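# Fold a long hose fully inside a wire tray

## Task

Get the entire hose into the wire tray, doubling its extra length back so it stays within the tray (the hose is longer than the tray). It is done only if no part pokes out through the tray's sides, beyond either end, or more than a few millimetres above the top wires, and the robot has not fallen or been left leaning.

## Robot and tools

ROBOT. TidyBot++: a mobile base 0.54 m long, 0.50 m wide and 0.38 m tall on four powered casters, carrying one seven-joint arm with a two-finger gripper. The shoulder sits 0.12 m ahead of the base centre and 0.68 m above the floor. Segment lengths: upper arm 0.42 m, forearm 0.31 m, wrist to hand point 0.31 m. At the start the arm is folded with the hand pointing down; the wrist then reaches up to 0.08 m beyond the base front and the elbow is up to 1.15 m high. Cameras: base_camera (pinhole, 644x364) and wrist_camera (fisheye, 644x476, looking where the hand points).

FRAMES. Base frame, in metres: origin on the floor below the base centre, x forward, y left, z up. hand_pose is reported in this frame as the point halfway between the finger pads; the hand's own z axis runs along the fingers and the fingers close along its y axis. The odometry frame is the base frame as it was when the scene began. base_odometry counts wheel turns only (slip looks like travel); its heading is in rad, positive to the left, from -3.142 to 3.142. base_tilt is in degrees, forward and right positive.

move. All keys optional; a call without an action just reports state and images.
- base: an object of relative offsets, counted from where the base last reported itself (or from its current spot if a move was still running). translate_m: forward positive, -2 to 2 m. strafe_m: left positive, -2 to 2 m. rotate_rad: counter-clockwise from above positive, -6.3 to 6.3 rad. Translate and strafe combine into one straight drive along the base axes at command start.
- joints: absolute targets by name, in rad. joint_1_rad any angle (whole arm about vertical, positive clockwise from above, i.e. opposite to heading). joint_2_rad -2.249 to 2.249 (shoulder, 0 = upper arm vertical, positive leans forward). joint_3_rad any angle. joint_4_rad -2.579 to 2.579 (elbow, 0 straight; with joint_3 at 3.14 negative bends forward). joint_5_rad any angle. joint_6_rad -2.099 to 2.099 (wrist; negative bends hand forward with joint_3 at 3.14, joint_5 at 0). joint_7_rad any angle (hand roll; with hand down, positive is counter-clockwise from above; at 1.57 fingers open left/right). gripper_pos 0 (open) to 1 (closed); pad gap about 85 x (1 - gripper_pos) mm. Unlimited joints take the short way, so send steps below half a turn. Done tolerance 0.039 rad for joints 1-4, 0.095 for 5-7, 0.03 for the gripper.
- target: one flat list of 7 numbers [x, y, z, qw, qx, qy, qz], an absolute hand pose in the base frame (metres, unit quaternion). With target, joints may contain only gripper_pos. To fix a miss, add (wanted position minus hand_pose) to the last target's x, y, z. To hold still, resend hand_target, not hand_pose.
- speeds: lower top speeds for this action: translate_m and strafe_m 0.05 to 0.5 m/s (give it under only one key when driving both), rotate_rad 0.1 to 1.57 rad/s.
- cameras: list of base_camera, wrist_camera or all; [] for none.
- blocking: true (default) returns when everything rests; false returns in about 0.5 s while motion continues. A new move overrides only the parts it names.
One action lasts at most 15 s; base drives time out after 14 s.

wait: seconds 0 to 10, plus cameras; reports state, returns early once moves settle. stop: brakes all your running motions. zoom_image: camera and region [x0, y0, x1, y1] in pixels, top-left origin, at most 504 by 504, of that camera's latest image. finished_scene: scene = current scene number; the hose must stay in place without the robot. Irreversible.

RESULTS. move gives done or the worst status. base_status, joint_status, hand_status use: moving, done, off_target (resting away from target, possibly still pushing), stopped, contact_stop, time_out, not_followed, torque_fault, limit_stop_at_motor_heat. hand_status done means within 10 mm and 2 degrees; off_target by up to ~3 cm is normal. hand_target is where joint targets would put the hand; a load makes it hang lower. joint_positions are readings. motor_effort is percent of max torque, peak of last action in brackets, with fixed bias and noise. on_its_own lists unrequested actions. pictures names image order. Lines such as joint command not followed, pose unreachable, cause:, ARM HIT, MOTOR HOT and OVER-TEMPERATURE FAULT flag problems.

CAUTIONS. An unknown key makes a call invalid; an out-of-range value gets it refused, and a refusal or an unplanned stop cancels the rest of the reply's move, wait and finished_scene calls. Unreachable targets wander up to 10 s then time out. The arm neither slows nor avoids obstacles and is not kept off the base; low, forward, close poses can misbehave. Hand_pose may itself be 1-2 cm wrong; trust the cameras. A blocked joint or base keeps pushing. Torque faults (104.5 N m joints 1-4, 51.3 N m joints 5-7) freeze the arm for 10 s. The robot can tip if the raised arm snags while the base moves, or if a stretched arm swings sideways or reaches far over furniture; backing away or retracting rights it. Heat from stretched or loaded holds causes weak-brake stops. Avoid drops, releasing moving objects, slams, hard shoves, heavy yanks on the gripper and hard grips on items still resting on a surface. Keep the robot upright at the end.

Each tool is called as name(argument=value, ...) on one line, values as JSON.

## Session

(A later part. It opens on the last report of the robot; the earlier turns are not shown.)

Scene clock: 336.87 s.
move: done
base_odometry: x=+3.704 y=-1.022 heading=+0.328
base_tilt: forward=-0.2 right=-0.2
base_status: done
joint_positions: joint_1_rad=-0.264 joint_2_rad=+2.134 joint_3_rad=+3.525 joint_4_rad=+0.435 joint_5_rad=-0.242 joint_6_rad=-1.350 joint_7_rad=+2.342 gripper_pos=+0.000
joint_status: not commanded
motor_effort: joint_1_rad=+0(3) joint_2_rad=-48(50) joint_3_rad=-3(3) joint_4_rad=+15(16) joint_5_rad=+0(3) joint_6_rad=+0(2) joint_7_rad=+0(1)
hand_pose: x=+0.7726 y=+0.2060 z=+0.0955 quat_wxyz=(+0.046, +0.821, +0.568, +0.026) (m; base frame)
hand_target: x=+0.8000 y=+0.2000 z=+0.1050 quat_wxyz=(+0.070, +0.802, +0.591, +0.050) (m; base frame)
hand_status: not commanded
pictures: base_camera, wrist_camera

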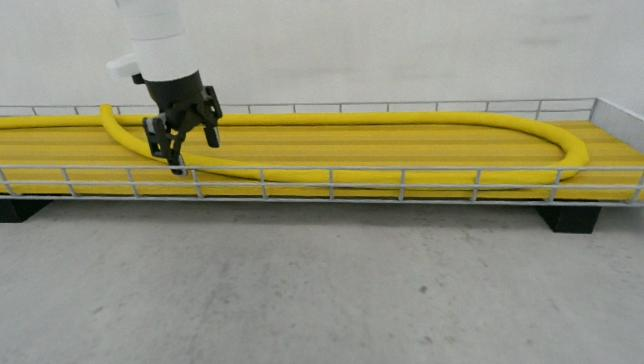

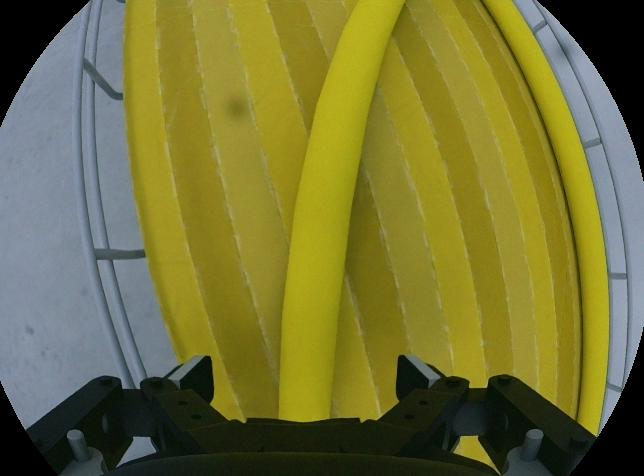

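move(target=[0.77,0.19,0.16,0.07,0.80,0.59,0.05])

move(target=[0.66,0.19,0.4,0,0.80,0.60,0.0])

move(target=[0.5,0.19,0.7,0,0.7071,0.7071,0.0])

Scene clock: 338.60 s.
move: off_target
base_odometry: x=+3.704 y=-1.022 heading=+0.328
base_tilt: forward=-0.2 right=-0.2
base_status: not commanded
joint_positions: joint_1_rad=-0.147 joint_2_rad=+2.188 joint_3_rad=+3.700 joint_4_rad=+0.817 joint_5_rad=-0.255 joint_6_rad=-1.514 joint_7_rad=+2.342 gripper_pos=+0.000
joint_status: not commanded
motor_effort: joint_1_rad=+1(1) joint_2_rad=-47(51) joint_3_rad=-5(6) joint_4_rad=+16(17) joint_5_rad=+1(2) joint_6_rad=+1(2) joint_7_rad=+1(1)
hand_pose: x=+0.7959 y=+0.1866 z=+0.1654 quat_wxyz=(+0.106, +0.786, +0.605, +0.071) (m; base frame)
hand_target: x=+0.7700 y=+0.1900 z=+0.1600 quat_wxyz=(+0.070, +0.802, +0.591, +0.050) (m; base frame)
hand_status: off_target (0.027 m and 5.3 deg from the pose sent, 0.067 m and 5.2 deg at the start)
pictures: base_camera, wrist_camera

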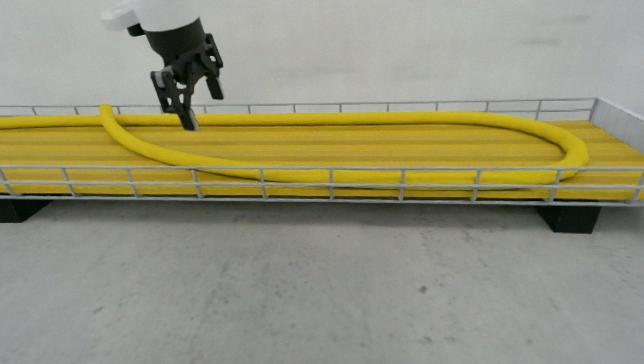

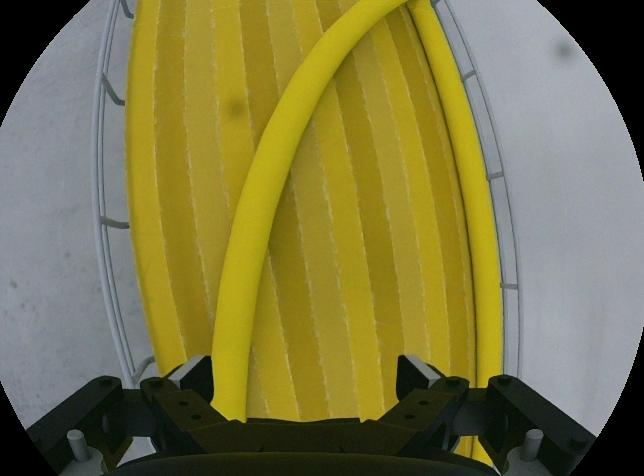

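Scene clock: 340.67 s.
move: off_target
base_odometry: x=+3.704 y=-1.022 heading=+0.328
base_tilt: forward=-0.2 right=-0.2
base_status: not commanded
joint_positions: joint_1_rad=+0.034 joint_2_rad=+1.921 joint_3_rad=+3.929 joint_4_rad=+1.323 joint_5_rad=-0.885 joint_6_rad=-2.044 joint_7_rad=+1.960 gripper_pos=+0.000
joint_status: not commanded
motor_effort: joint_1_rad=+1(1) joint_2_rad=-44(50) joint_3_rad=-12(12) joint_4_rad=+9(17) joint_5_rad=+0(1) joint_6_rad=+2(2) joint_7_rad=+0(1)
hand_pose: x=+0.6959 y=+0.2174 z=+0.3957 quat_wxyz=(+0.003, +0.792, +0.607, +0.063) (m; base frame)
hand_target: x=+0.6715 y=+0.2066 z=+0.4006 quat_wxyz=(-0.010, +0.800, +0.600, +0.031) (m; base frame)
hand_status: off_target (0.045 m and 7.3 deg from the pose sent, 0.271 m and 14.7 deg at the start; a joint's target at an end of its range on 43 of 43 steps)
pictures: base_camera, wrist_camera

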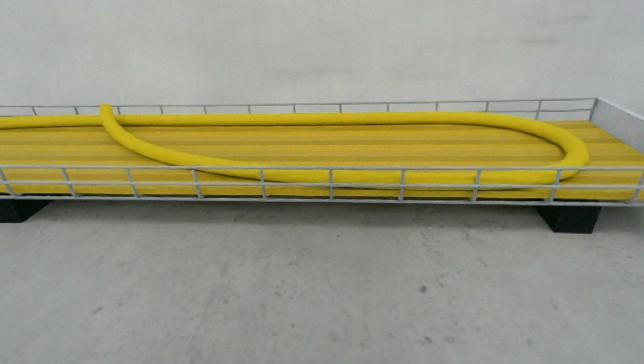

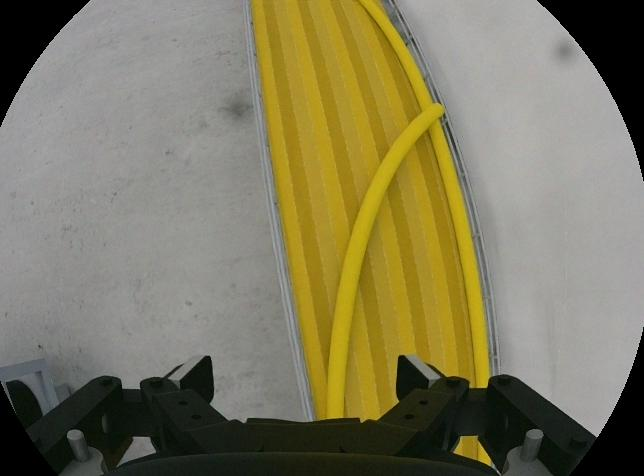

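Scene clock: 343.07 s.
move: off_target
base_odometry: x=+3.704 y=-1.022 heading=+0.328
base_tilt: forward=-0.2 right=-0.2
base_status: not commanded
joint_positions: joint_1_rad=+0.166 joint_2_rad=+1.167 joint_3_rad=+4.111 joint_4_rad=+1.473 joint_5_rad=-1.940 joint_6_rad=-2.046 joint_7_rad=+1.635 gripper_pos=+0.000
joint_status: not commanded
motor_effort: joint_1_rad=+1(2) joint_2_rad=-33(47) joint_3_rad=-13(14) joint_4_rad=-6(9) joint_5_rad=+0(1) joint_6_rad=+1(2) joint_7_rad=+0(1)
hand_pose: x=+0.5202 y=+0.2276 z=+0.7033 quat_wxyz=(-0.023, +0.695, +0.717, +0.057) (m; base frame)
hand_target: x=+0.5000 y=+0.1991 z=+0.7001 quat_wxyz=(-0.010, +0.707, +0.707, +0.010) (m; base frame)
hand_status: off_target (0.043 m and 7.3 deg from the pose sent, 0.363 m and 16.7 deg at the start; a joint's target at an end of its range on 53 of 53 steps)
pictures: base_camera, wrist_camera

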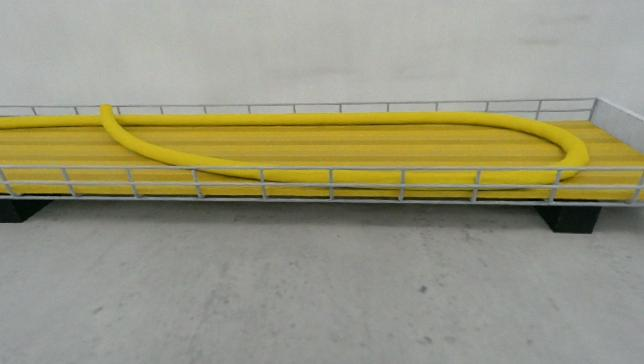

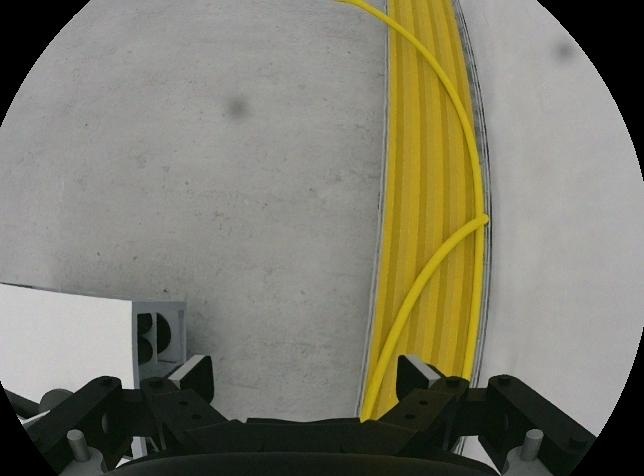

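move(base={"translate_m":-0.3,"strafe_m":0.3})

move(base={"strafe_m":0.8})

Scene clock: 345.33 s.
move: done
base_odometry: x=+3.324 y=-0.835 heading=+0.329
base_tilt: forward=-0.2 right=-0.2
base_status: done
joint_positions: joint_1_rad=+0.175 joint_2_rad=+1.163 joint_3_rad=+4.113 joint_4_rad=+1.477 joint_5_rad=-1.947 joint_6_rad=-2.049 joint_7_rad=+1.635 gripper_pos=+0.000
joint_status: not commanded
motor_effort: joint_1_rad=+0(4) joint_2_rad=-32(34) joint_3_rad=-13(14) joint_4_rad=-6(7) joint_5_rad=+0(1) joint_6_rad=+1(2) joint_7_rad=+0(1)
hand_pose: x=+0.5200 y=+0.2223 z=+0.7035 quat_wxyz=(-0.020, +0.697, +0.715, +0.055) (m; base frame)
hand_target: x=+0.5000 y=+0.1991 z=+0.7001 quat_wxyz=(-0.010, +0.707, +0.707, +0.010) (m; base frame)
hand_status: not commanded
pictures: base_camera, wrist_camera

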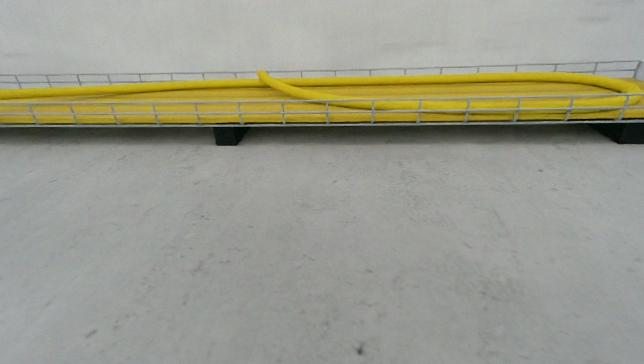

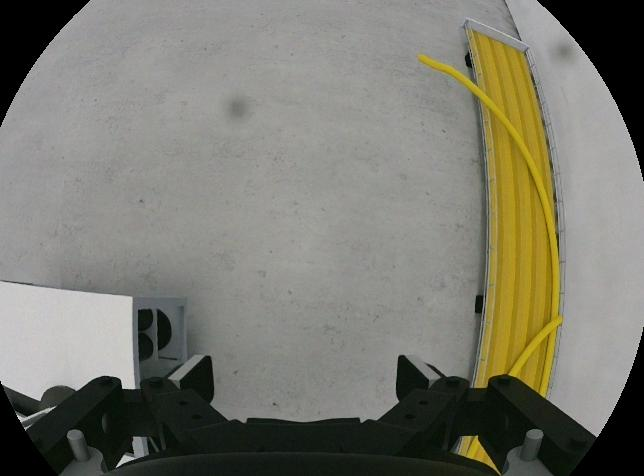

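Scene clock: 348.23 s.
move: done
base_odometry: x=+3.065 y=-0.078 heading=+0.329
base_tilt: forward=-0.2 right=-0.2
base_status: done
joint_positions: joint_1_rad=+0.180 joint_2_rad=+1.163 joint_3_rad=+4.113 joint_4_rad=+1.477 joint_5_rad=-1.947 joint_6_rad=-2.052 joint_7_rad=+1.634 gripper_pos=+0.000
joint_status: not commanded
motor_effort: joint_1_rad=+0(4) joint_2_rad=-33(34) joint_3_rad=-14(14) joint_4_rad=-6(7) joint_5_rad=+0(1) joint_6_rad=+1(2) joint_7_rad=+0(1)
hand_pose: x=+0.5210 y=+0.2195 z=+0.7033 quat_wxyz=(-0.019, +0.698, +0.713, +0.054) (m; base frame)
hand_target: x=+0.5000 y=+0.1991 z=+0.7001 quat_wxyz=(-0.010, +0.707, +0.707, +0.010) (m; base frame)
hand_status: not commanded
pictures: base_camera, wrist_camera

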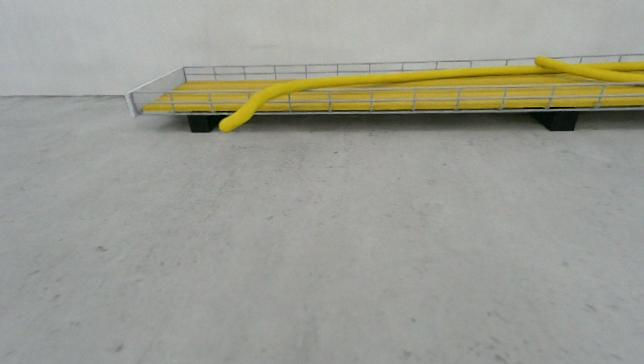

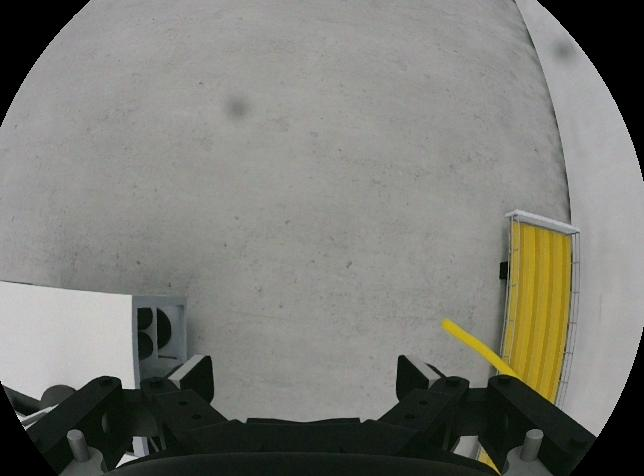

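move(base={"translate_m":0.3}, target=[0.55,0.15,0.45,0,0.7071,0.7071,0])

Scene clock: 350.43 s.
move: off_target
base_odometry: x=+3.349 y=+0.019 heading=+0.330
base_tilt: forward=-0.2 right=-0.2
base_status: done
joint_positions: joint_1_rad=+0.352 joint_2_rad=+1.457 joint_3_rad=+4.533 joint_4_rad=+1.754 joint_5_rad=-1.791 joint_6_rad=-1.777 joint_7_rad=+1.648 gripper_pos=+0.000
joint_status: not commanded
motor_effort: joint_1_rad=+0(2) joint_2_rad=-34(38) joint_3_rad=-16(17) joint_4_rad=-3(7) joint_5_rad=-1(1) joint_6_rad=+0(1) joint_7_rad=+0(1)
hand_pose: x=+0.5300 y=+0.1413 z=+0.4553 quat_wxyz=(-0.013, +0.726, +0.686, -0.043) (m; base frame)
hand_target: x=+0.5500 y=+0.1500 z=+0.4500 quat_wxyz=(+0.000, +0.707, +0.707, +0.000) (m; base frame)
hand_status: off_target (0.022 m and 6.1 deg from the pose sent, 0.264 m and 6.6 deg at the start)
pictures: base_camera, wrist_camera

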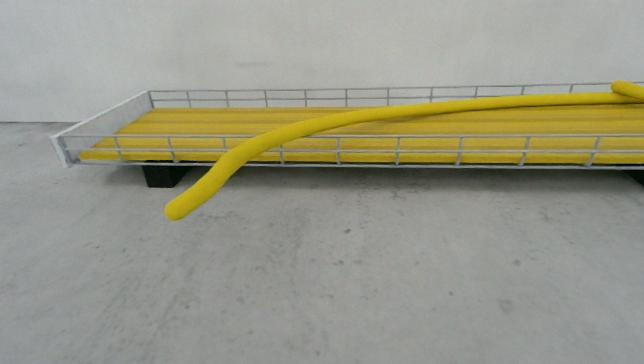

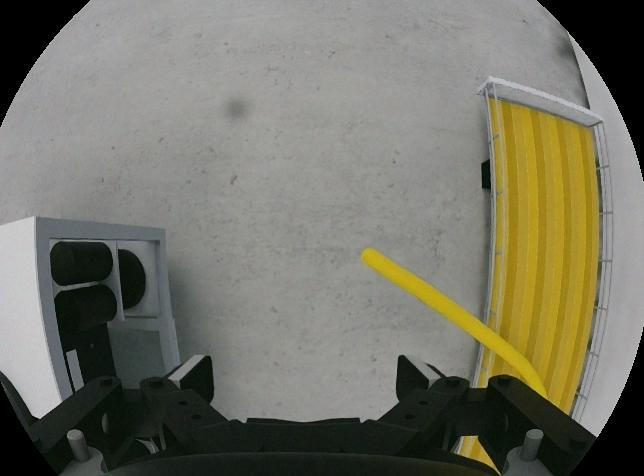

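move(target=[0.66,0.14,0.25,0.05,0.284,0.957,0.02])

Scene clock: 359.10 s.
move: off_target
base_odometry: x=+3.349 y=+0.019 heading=+0.330
base_tilt: forward=-0.2 right=-0.2
base_status: not commanded
joint_positions: joint_1_rad=+0.351 joint_2_rad=+1.805 joint_3_rad=+4.727 joint_4_rad=+1.505 joint_5_rad=-1.325 joint_6_rad=-1.540 joint_7_rad=+2.917 gripper_pos=+0.000
joint_status: not commanded
motor_effort: joint_1_rad=+0(1) joint_2_rad=-38(40) joint_3_rad=-16(17) joint_4_rad=+4(4) joint_5_rad=+0(1) joint_6_rad=+0(1) joint_7_rad=+1(1)
hand_pose: x=+0.6258 y=+0.1358 z=+0.2512 quat_wxyz=(+0.006, +0.313, +0.950, +0.000) (m; base frame)
hand_target: x=+0.6600 y=+0.1400 z=+0.2500 quat_wxyz=(+0.050, +0.284, +0.957, +0.020) (m; base frame)
hand_status: off_target (0.034 m and 6.5 deg from the pose sent, 0.243 m and 61.0 deg at the start)
pictures: base_camera, wrist_camera

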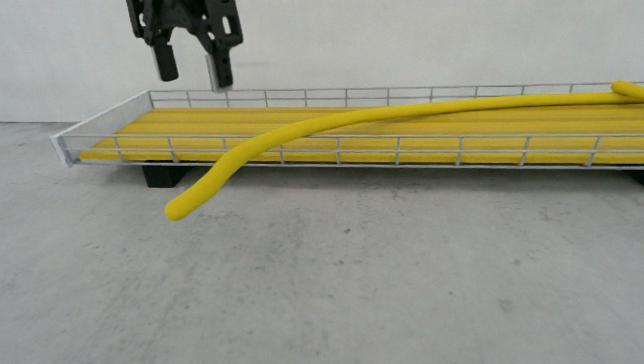

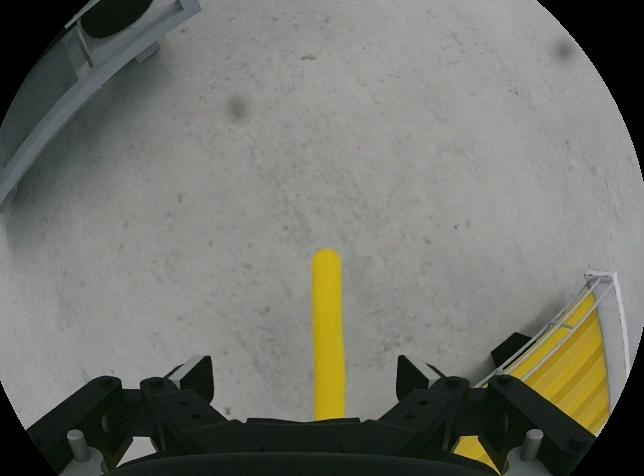

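move(target=[0.655,0.145,0.17,0.05,0.284,0.957,0.02])

Scene clock: 360.47 s.
move: off_target
base_odometry: x=+3.349 y=+0.019 heading=+0.330
base_tilt: forward=-0.2 right=-0.2
base_status: not commanded
joint_positions: joint_1_rad=+0.341 joint_2_rad=+1.925 joint_3_rad=+4.808 joint_4_rad=+1.420 joint_5_rad=-1.224 joint_6_rad=-1.427 joint_7_rad=+2.937 gripper_pos=+0.000
joint_status: not commanded
motor_effort: joint_1_rad=+0(1) joint_2_rad=-37(40) joint_3_rad=-15(17) joint_4_rad=+5(6) joint_5_rad=+0(0) joint_6_rad=+0(1) joint_7_rad=+1(1)
hand_pose: x=+0.6201 y=+0.1373 z=+0.1687 quat_wxyz=(+0.004, +0.321, +0.947, +0.001) (m; base frame)
hand_target: x=+0.6550 y=+0.1450 z=+0.1700 quat_wxyz=(+0.050, +0.284, +0.957, +0.020) (m; base frame)
hand_status: off_target (0.036 m and 7.2 deg from the pose sent, 0.087 m and 6.5 deg at the start)
pictures: base_camera, wrist_camera

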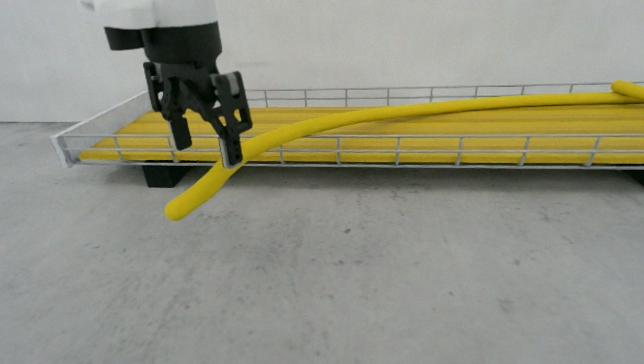

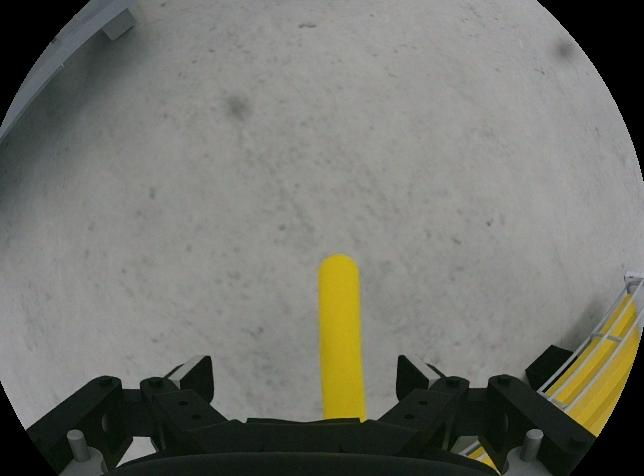

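move(target=[0.665,0.158,0.115,0.05,0.284,0.957,0.02])

move(joints={"gripper_pos":0.87})

Scene clock: 361.90 s.
move: off_target
base_odometry: x=+3.349 y=+0.019 heading=+0.330
base_tilt: forward=-0.2 right=-0.2
base_status: not commanded
joint_positions: joint_1_rad=+0.285 joint_2_rad=+2.054 joint_3_rad=+4.748 joint_4_rad=+1.270 joint_5_rad=-1.105 joint_6_rad=-1.405 joint_7_rad=+3.033 gripper_pos=+0.000
joint_status: not commanded
motor_effort: joint_1_rad=+1(1) joint_2_rad=-37(39) joint_3_rad=-14(15) joint_4_rad=+7(8) joint_5_rad=+0(1) joint_6_rad=+0(1) joint_7_rad=+0(1)
hand_pose: x=+0.6279 y=+0.1492 z=+0.1109 quat_wxyz=(+0.004, +0.317, +0.948, -0.002) (m; base frame)
hand_target: x=+0.6650 y=+0.1580 z=+0.1150 quat_wxyz=(+0.050, +0.284, +0.957, +0.020) (m; base frame)
hand_status: off_target (0.038 m and 7.0 deg from the pose sent, 0.073 m and 7.2 deg at the start)
pictures: base_camera, wrist_camera

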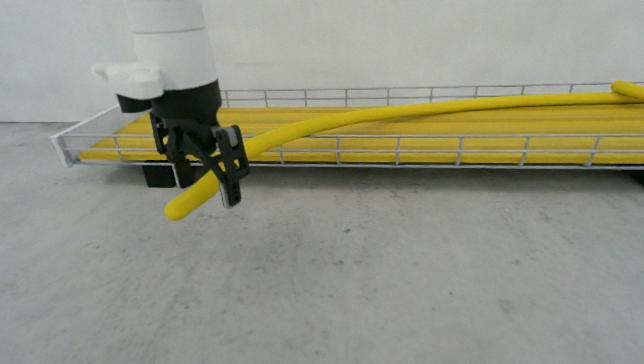

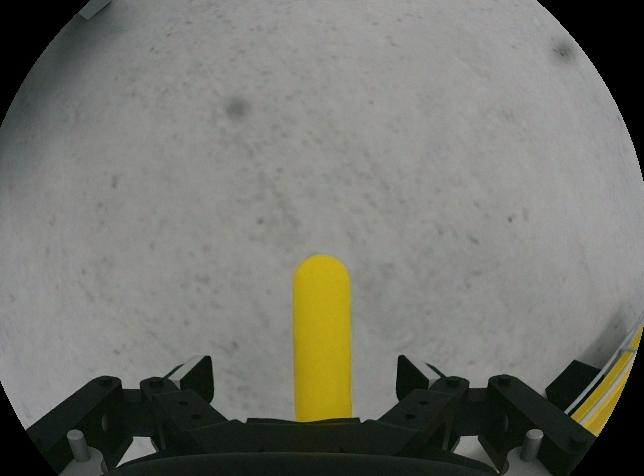

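Scene clock: 362.93 s.
move: off_target
base_odometry: x=+3.349 y=+0.019 heading=+0.330
base_tilt: forward=-0.2 right=-0.2
base_status: not commanded
joint_positions: joint_1_rad=+0.285 joint_2_rad=+2.054 joint_3_rad=+4.748 joint_4_rad=+1.270 joint_5_rad=-1.104 joint_6_rad=-1.403 joint_7_rad=+3.034 gripper_pos=+0.755
joint_status: gripper_pos off_target (ended at +0.755, target +0.870)
motor_effort: joint_1_rad=+0(1) joint_2_rad=-37(37) joint_3_rad=-14(14) joint_4_rad=+7(7) joint_5_rad=+0(1) joint_6_rad=+0(1) joint_7_rad=+0(1)
hand_pose: x=+0.6284 y=+0.1497 z=+0.1109 quat_wxyz=(+0.005, +0.316, +0.949, -0.001) (m; base frame)
hand_target: x=+0.6650 y=+0.1580 z=+0.1150 quat_wxyz=(+0.050, +0.284, +0.957, +0.020) (m; base frame)
hand_status: not commanded
pictures: base_camera, wrist_camera

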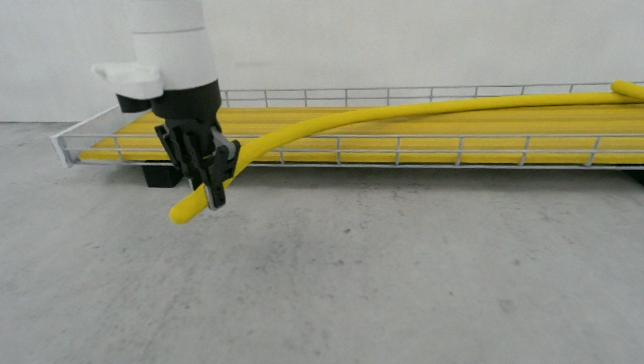

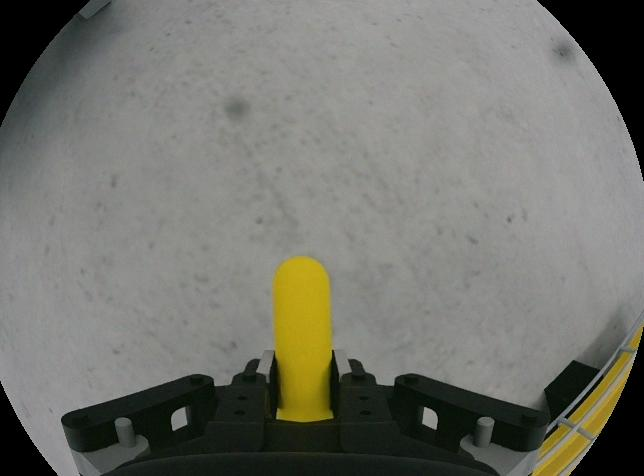

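move(target=[0.66,0.17,0.32,0.05,0.38,0.92,0.02])

move(base={"translate_m":0.2})

move(target=[0.70,0.25,0.28,0.05,0.55,0.83,0.02])

Scene clock: 364.60 s.
move: off_target
base_odometry: x=+3.349 y=+0.019 heading=+0.330
base_tilt: forward=-0.2 right=-0.2
base_status: not commanded
joint_positions: joint_1_rad=+0.285 joint_2_rad=+1.772 joint_3_rad=+4.602 joint_4_rad=+1.464 joint_5_rad=-1.216 joint_6_rad=-1.588 joint_7_rad=+2.801 gripper_pos=+0.755
joint_status: not commanded
motor_effort: joint_1_rad=-1(2) joint_2_rad=-42(45) joint_3_rad=-18(18) joint_4_rad=+5(8) joint_5_rad=+3(3) joint_6_rad=+1(2) joint_7_rad=+1(1)
hand_pose: x=+0.6836 y=+0.1636 z=+0.3051 quat_wxyz=(+0.073, +0.370, +0.926, +0.032) (m; base frame)
hand_target: x=+0.6600 y=+0.1700 z=+0.3200 quat_wxyz=(+0.050, +0.381, +0.923, +0.020) (m; base frame)
hand_status: off_target (0.029 m and 3.2 deg from the pose sent, 0.212 m and 9.9 deg at the start)
pictures: base_camera, wrist_camera

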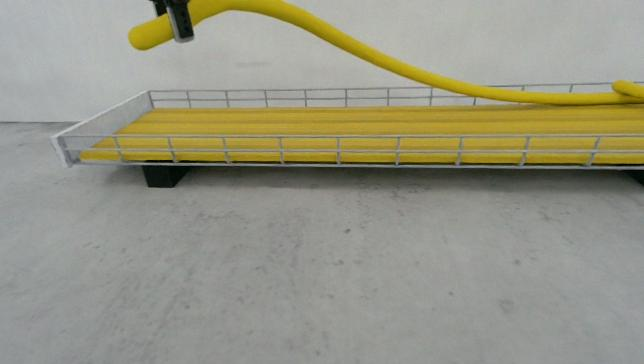

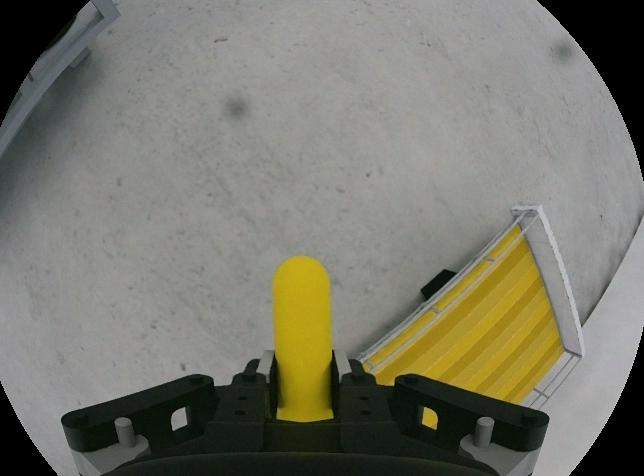

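Scene clock: 366.20 s.
move: done
base_odometry: x=+3.539 y=+0.084 heading=+0.330
base_tilt: forward=-0.2 right=-0.2
base_status: done
joint_positions: joint_1_rad=+0.269 joint_2_rad=+1.772 joint_3_rad=+4.596 joint_4_rad=+1.479 joint_5_rad=-1.235 joint_6_rad=-1.590 joint_7_rad=+2.801 gripper_pos=+0.755
joint_status: not commanded
motor_effort: joint_1_rad=+4(5) joint_2_rad=-42(44) joint_3_rad=-16(18) joint_4_rad=+1(4) joint_5_rad=+5(5) joint_6_rad=-1(2) joint_7_rad=+1(2)
hand_pose: x=+0.6722 y=+0.1792 z=+0.3073 quat_wxyz=(+0.063, +0.356, +0.932, +0.037) (m; base frame)
hand_target: x=+0.6600 y=+0.1700 z=+0.3200 quat_wxyz=(+0.050, +0.381, +0.923, +0.020) (m; base frame)
hand_status: not commanded
pictures: base_camera, wrist_camera

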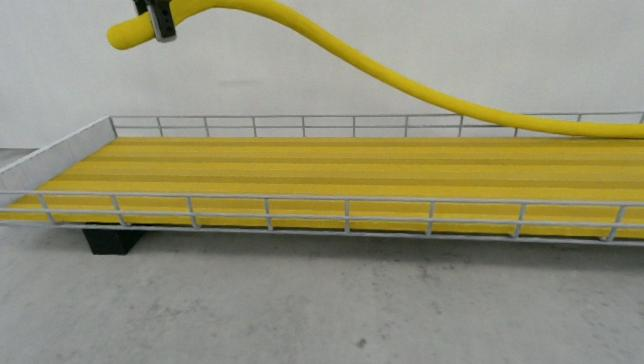

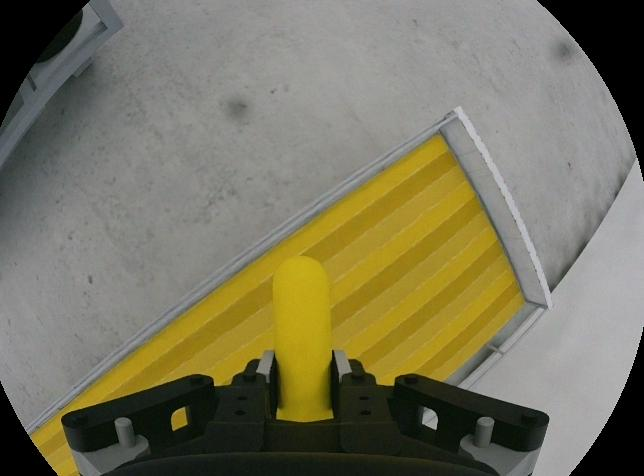

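Scene clock: 367.97 s.
move: off_target
base_odometry: x=+3.539 y=+0.084 heading=+0.330
base_tilt: forward=-0.2 right=-0.2
base_status: not commanded
joint_positions: joint_1_rad=+0.012 joint_2_rad=+1.983 joint_3_rad=+4.235 joint_4_rad=+1.173 joint_5_rad=-0.967 joint_6_rad=-1.740 joint_7_rad=+2.627 gripper_pos=+0.755
joint_status: not commanded
motor_effort: joint_1_rad=-2(4) joint_2_rad=-47(48) joint_3_rad=-14(17) joint_4_rad=+11(12) joint_5_rad=+0(5) joint_6_rad=+2(4) joint_7_rad=+1(2)
hand_pose: x=+0.6851 y=+0.2583 z=+0.2657 quat_wxyz=(+0.013, +0.523, +0.852, +0.032) (m; base frame)
hand_target: x=+0.7000 y=+0.2500 z=+0.2800 quat_wxyz=(+0.050, +0.552, +0.832, +0.020) (m; base frame)
hand_status: off_target (0.022 m and 6.0 deg from the pose sent, 0.081 m and 25.3 deg at the start)
pictures: base_camera, wrist_camera

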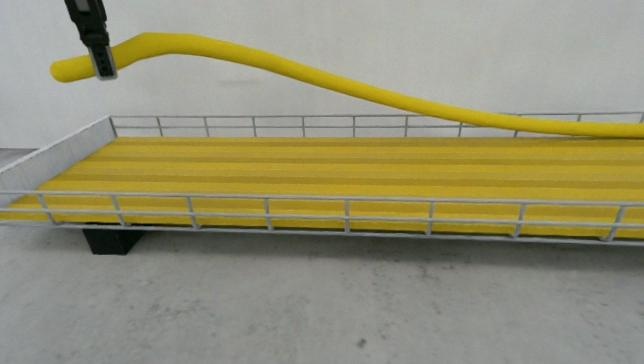

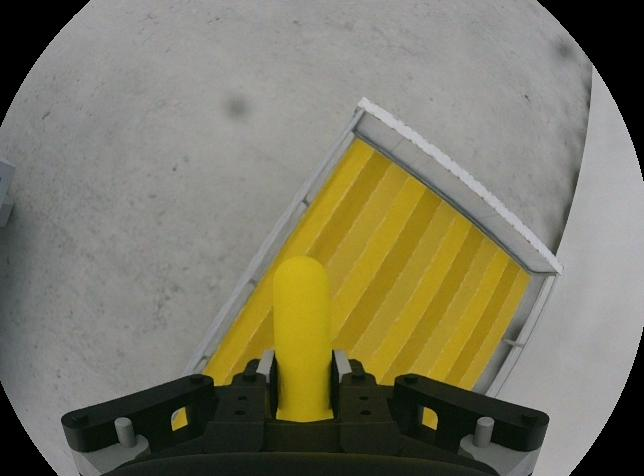

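move(target=[0.74,0.27,0.20,0.05,0.66,0.75,0.04])

move(target=[0.76,0.27,0.125,0.05,0.66,0.75,0.04])

Scene clock: 370.10 s.
move: off_target
base_odometry: x=+3.539 y=+0.084 heading=+0.330
base_tilt: forward=-0.2 right=-0.2
base_status: not commanded
joint_positions: joint_1_rad=-0.185 joint_2_rad=+2.129 joint_3_rad=+3.872 joint_4_rad=+0.894 joint_5_rad=-0.606 joint_6_rad=-1.703 joint_7_rad=+2.621 gripper_pos=+0.755
joint_status: not commanded
motor_effort: joint_1_rad=+2(3) joint_2_rad=-48(50) joint_3_rad=-8(14) joint_4_rad=+13(14) joint_5_rad=+1(2) joint_6_rad=+0(3) joint_7_rad=+0(1)
hand_pose: x=+0.7027 y=+0.2772 z=+0.1914 quat_wxyz=(+0.004, +0.626, +0.780, +0.014) (m; base frame)
hand_target: x=+0.7400 y=+0.2700 z=+0.2000 quat_wxyz=(+0.050, +0.659, +0.749, +0.040) (m; base frame)
hand_status: off_target (0.039 m and 7.9 deg from the pose sent, 0.086 m and 20.1 deg at the start)
pictures: base_camera, wrist_camera

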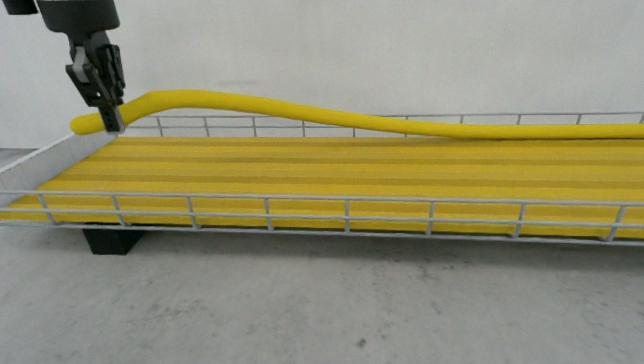

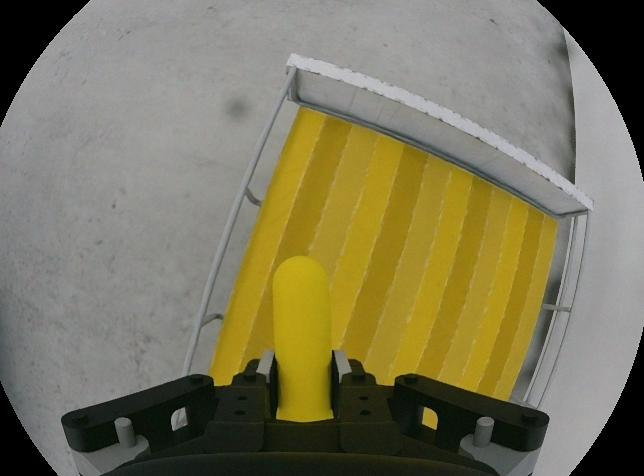

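Scene clock: 371.50 s.
move: off_target
base_odometry: x=+3.539 y=+0.084 heading=+0.330
base_tilt: forward=-0.2 right=-0.2
base_status: not commanded
joint_positions: joint_1_rad=-0.299 joint_2_rad=+2.137 joint_3_rad=+3.689 joint_4_rad=+0.593 joint_5_rad=-0.469 joint_6_rad=-1.470 joint_7_rad=+2.634 gripper_pos=+0.755
joint_status: not commanded
motor_effort: joint_1_rad=+4(5) joint_2_rad=-49(51) joint_3_rad=-5(8) joint_4_rad=+14(15) joint_5_rad=+2(2) joint_6_rad=+0(1) joint_7_rad=+0(1)
hand_pose: x=+0.7277 y=+0.2925 z=+0.1263 quat_wxyz=(+0.000, +0.676, +0.737, +0.030) (m; base frame)
hand_target: x=+0.7600 y=+0.2700 z=+0.1250 quat_wxyz=(+0.050, +0.659, +0.749, +0.040) (m; base frame)
hand_status: off_target (0.039 m and 6.3 deg from the pose sent, 0.088 m and 7.9 deg at the start)
pictures: base_camera, wrist_camera

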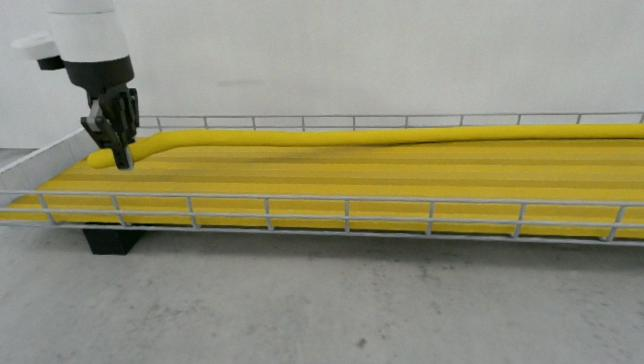

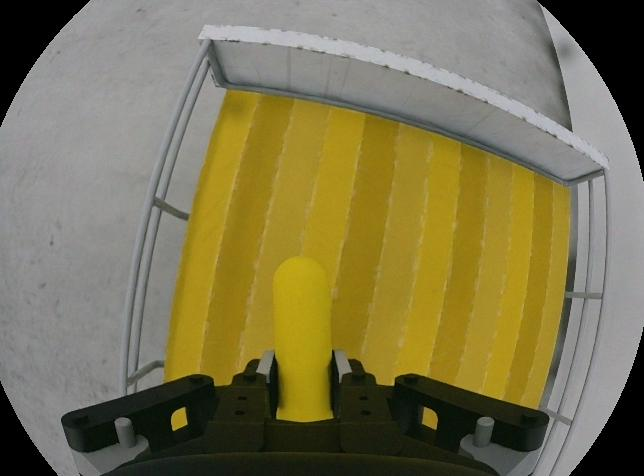

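move(target=[0.77,0.26,0.095,0.05,0.66,0.75,0.04])

move(joints={"gripper_pos":0.3})

move(joints={"gripper_pos":0.0})

Scene clock: 372.80 s.
move: off_target
base_odometry: x=+3.538 y=+0.084 heading=+0.330
base_tilt: forward=-0.2 right=-0.2
base_status: not commanded
joint_positions: joint_1_rad=-0.354 joint_2_rad=+2.130 joint_3_rad=+3.534 joint_4_rad=+0.421 joint_5_rad=-0.370 joint_6_rad=-1.341 joint_7_rad=+2.710 gripper_pos=+0.755
joint_status: not commanded
motor_effort: joint_1_rad=+7(7) joint_2_rad=-49(50) joint_3_rad=-2(5) joint_4_rad=+14(15) joint_5_rad=+3(3) joint_6_rad=-1(1) joint_7_rad=+0(1)
hand_pose: x=+0.7335 y=+0.2942 z=+0.0921 quat_wxyz=(-0.006, +0.680, +0.732, +0.036) (m; base frame)
hand_target: x=+0.7700 y=+0.2600 z=+0.0950 quat_wxyz=(+0.050, +0.659, +0.749, +0.040) (m; base frame)
hand_status: off_target (0.050 m and 7.2 deg from the pose sent, 0.062 m and 6.3 deg at the start)
pictures: base_camera, wrist_camera

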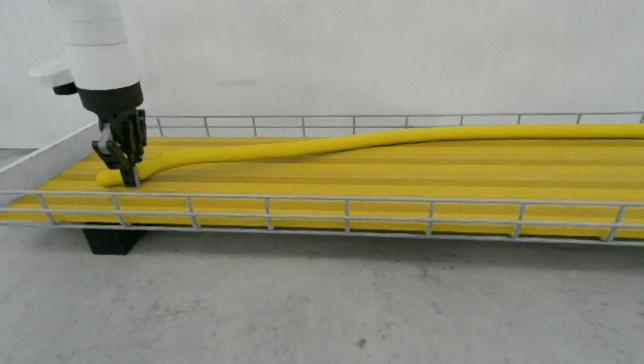

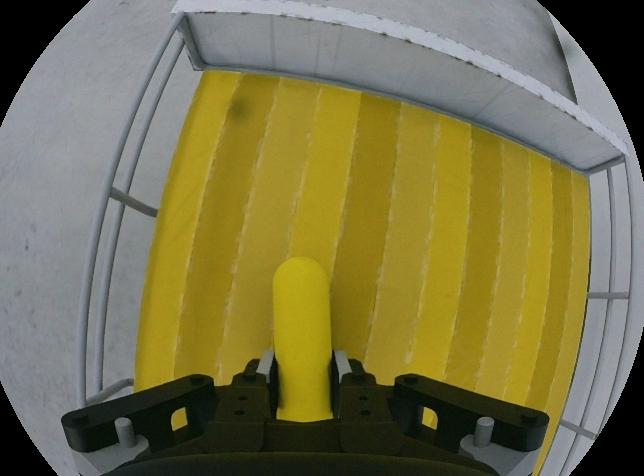

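Scene clock: 373.67 s.
move: done
base_odometry: x=+3.538 y=+0.084 heading=+0.330
base_tilt: forward=-0.2 right=-0.2
base_status: not commanded
joint_positions: joint_1_rad=-0.340 joint_2_rad=+2.130 joint_3_rad=+3.534 joint_4_rad=+0.410 joint_5_rad=-0.335 joint_6_rad=-1.340 joint_7_rad=+2.710 gripper_pos=+0.300
joint_status: all done
motor_effort: joint_1_rad=+1(7) joint_2_rad=-49(50) joint_3_rad=-3(3) joint_4_rad=+16(17) joint_5_rad=+0(4) joint_6_rad=+1(2) joint_7_rad=+0(1)
hand_pose: x=+0.7400 y=+0.2736 z=+0.0884 quat_wxyz=(+0.009, +0.684, +0.729, +0.026) (m; base frame)
hand_target: x=+0.7700 y=+0.2600 z=+0.0950 quat_wxyz=(+0.050, +0.659, +0.749, +0.040) (m; base frame)
hand_status: not commanded
pictures: base_camera, wrist_camera

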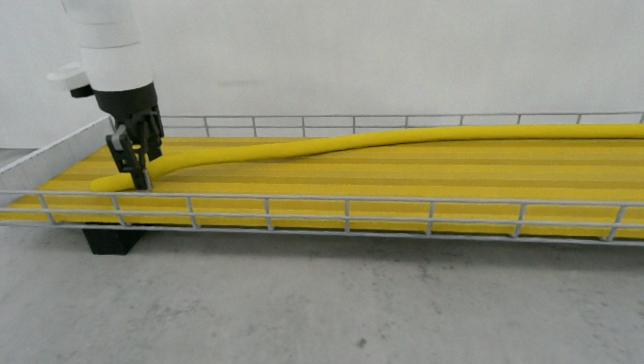

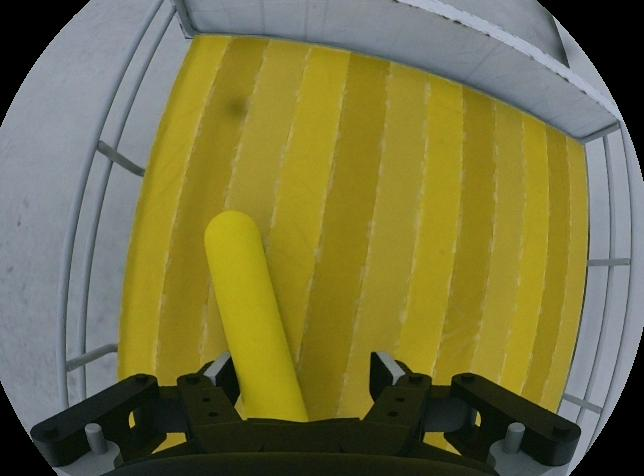

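Scene clock: 374.37 s.
move: done
base_odometry: x=+3.538 y=+0.084 heading=+0.330
base_tilt: forward=-0.2 right=-0.2
base_status: not commanded
joint_positions: joint_1_rad=-0.340 joint_2_rad=+2.130 joint_3_rad=+3.534 joint_4_rad=+0.410 joint_5_rad=-0.335 joint_6_rad=-1.340 joint_7_rad=+2.710 gripper_pos=+0.000
joint_status: all done
motor_effort: joint_1_rad=+1(1) joint_2_rad=-49(49) joint_3_rad=-3(3) joint_4_rad=+16(16) joint_5_rad=+0(0) joint_6_rad=+0(2) joint_7_rad=+0(1)
hand_pose: x=+0.7399 y=+0.2736 z=+0.0884 quat_wxyz=(+0.009, +0.684, +0.729, +0.026) (m; base frame)
hand_target: x=+0.7700 y=+0.2600 z=+0.0950 quat_wxyz=(+0.050, +0.659, +0.749, +0.040) (m; base frame)
hand_status: not commanded
pictures: base_camera, wrist_camera

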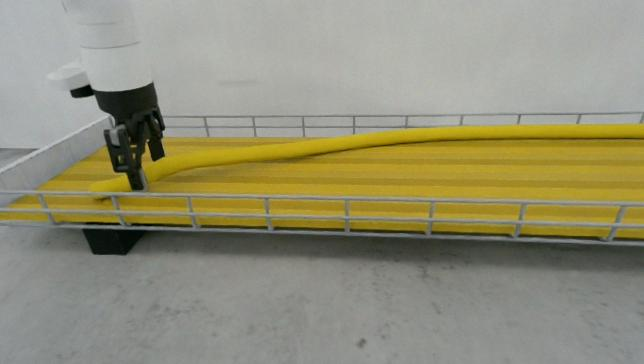

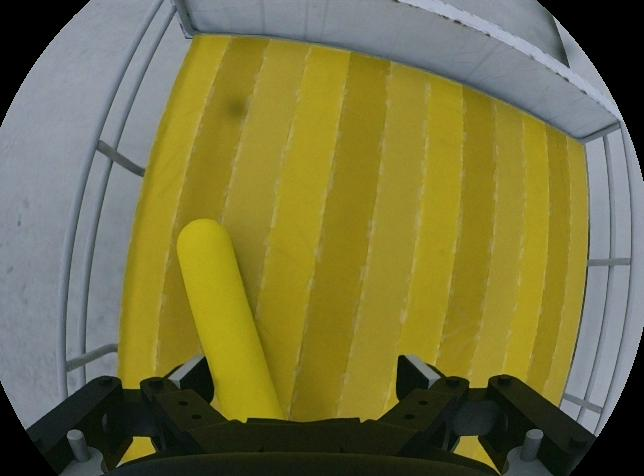

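move(joints={"joint_7_rad":3.1}, base={"translate_m":-0.03}, speeds={"translate_m":0.05})

Scene clock: 375.57 s.
move: done
base_odometry: x=+3.510 y=+0.074 heading=+0.330
base_tilt: forward=-0.2 right=-0.2
base_status: done
joint_positions: joint_1_rad=-0.340 joint_2_rad=+2.130 joint_3_rad=+3.534 joint_4_rad=+0.409 joint_5_rad=-0.335 joint_6_rad=-1.339 joint_7_rad=+3.043 gripper_pos=+0.000
joint_status: all done
motor_effort: joint_1_rad=+1(2) joint_2_rad=-49(50) joint_3_rad=-3(3) joint_4_rad=+16(16) joint_5_rad=+0(1) joint_6_rad=+1(1) joint_7_rad=+0(1)
hand_pose: x=+0.7405 y=+0.2736 z=+0.0888 quat_wxyz=(+0.013, +0.554, +0.832, +0.025) (m; base frame)
hand_target: x=+0.7700 y=+0.2600 z=+0.0950 quat_wxyz=(+0.056, +0.528, +0.847, +0.031) (m; base frame)
hand_status: not commanded
pictures: base_camera, wrist_camera

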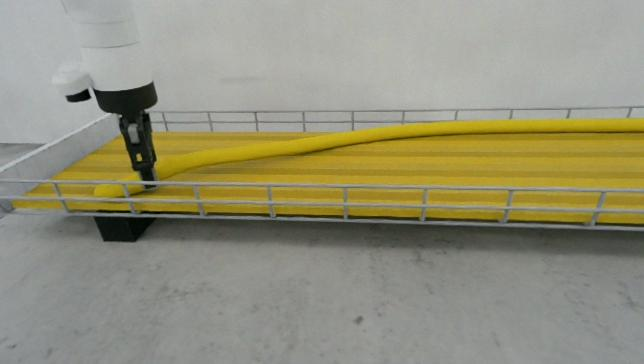

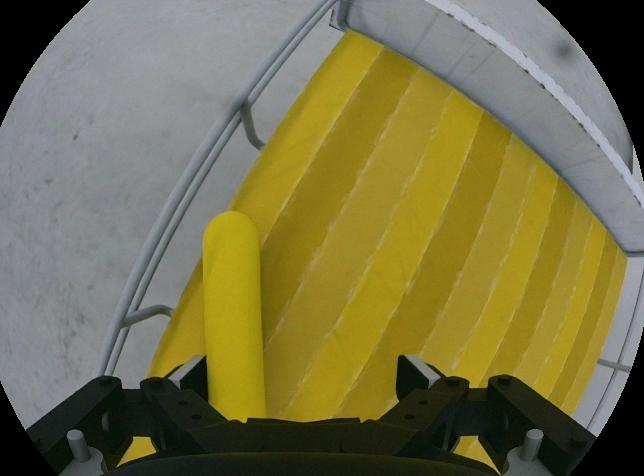

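move(base={"translate_m":-0.035,"strafe_m":-0.03}, speeds={"translate_m":0.05})

Scene clock: 377.10 s.
move: done
base_odometry: x=+3.487 y=+0.034 heading=+0.330
base_tilt: forward=-0.2 right=-0.2
base_status: done
joint_positions: joint_1_rad=-0.340 joint_2_rad=+2.120 joint_3_rad=+3.534 joint_4_rad=+0.409 joint_5_rad=-0.329 joint_6_rad=-1.322 joint_7_rad=+3.043 gripper_pos=+0.000
joint_status: not commanded
motor_effort: joint_1_rad=-1(2) joint_2_rad=-47(49) joint_3_rad=-3(3) joint_4_rad=+15(16) joint_5_rad=-1(1) joint_6_rad=+0(2) joint_7_rad=+0(1)
hand_pose: x=+0.7513 y=+0.2761 z=+0.0957 quat_wxyz=(+0.023, +0.553, +0.832, +0.034) (m; base frame)
hand_target: x=+0.7700 y=+0.2600 z=+0.0950 quat_wxyz=(+0.056, +0.528, +0.847, +0.031) (m; base frame)
hand_status: not commanded
pictures: base_camera, wrist_camera

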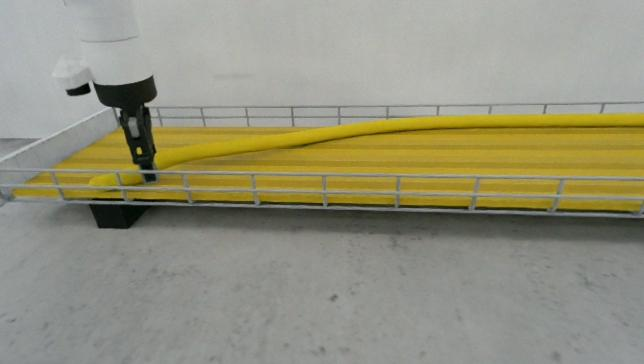

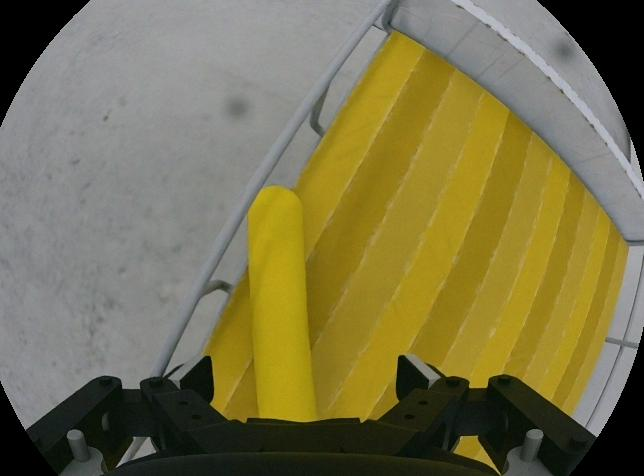

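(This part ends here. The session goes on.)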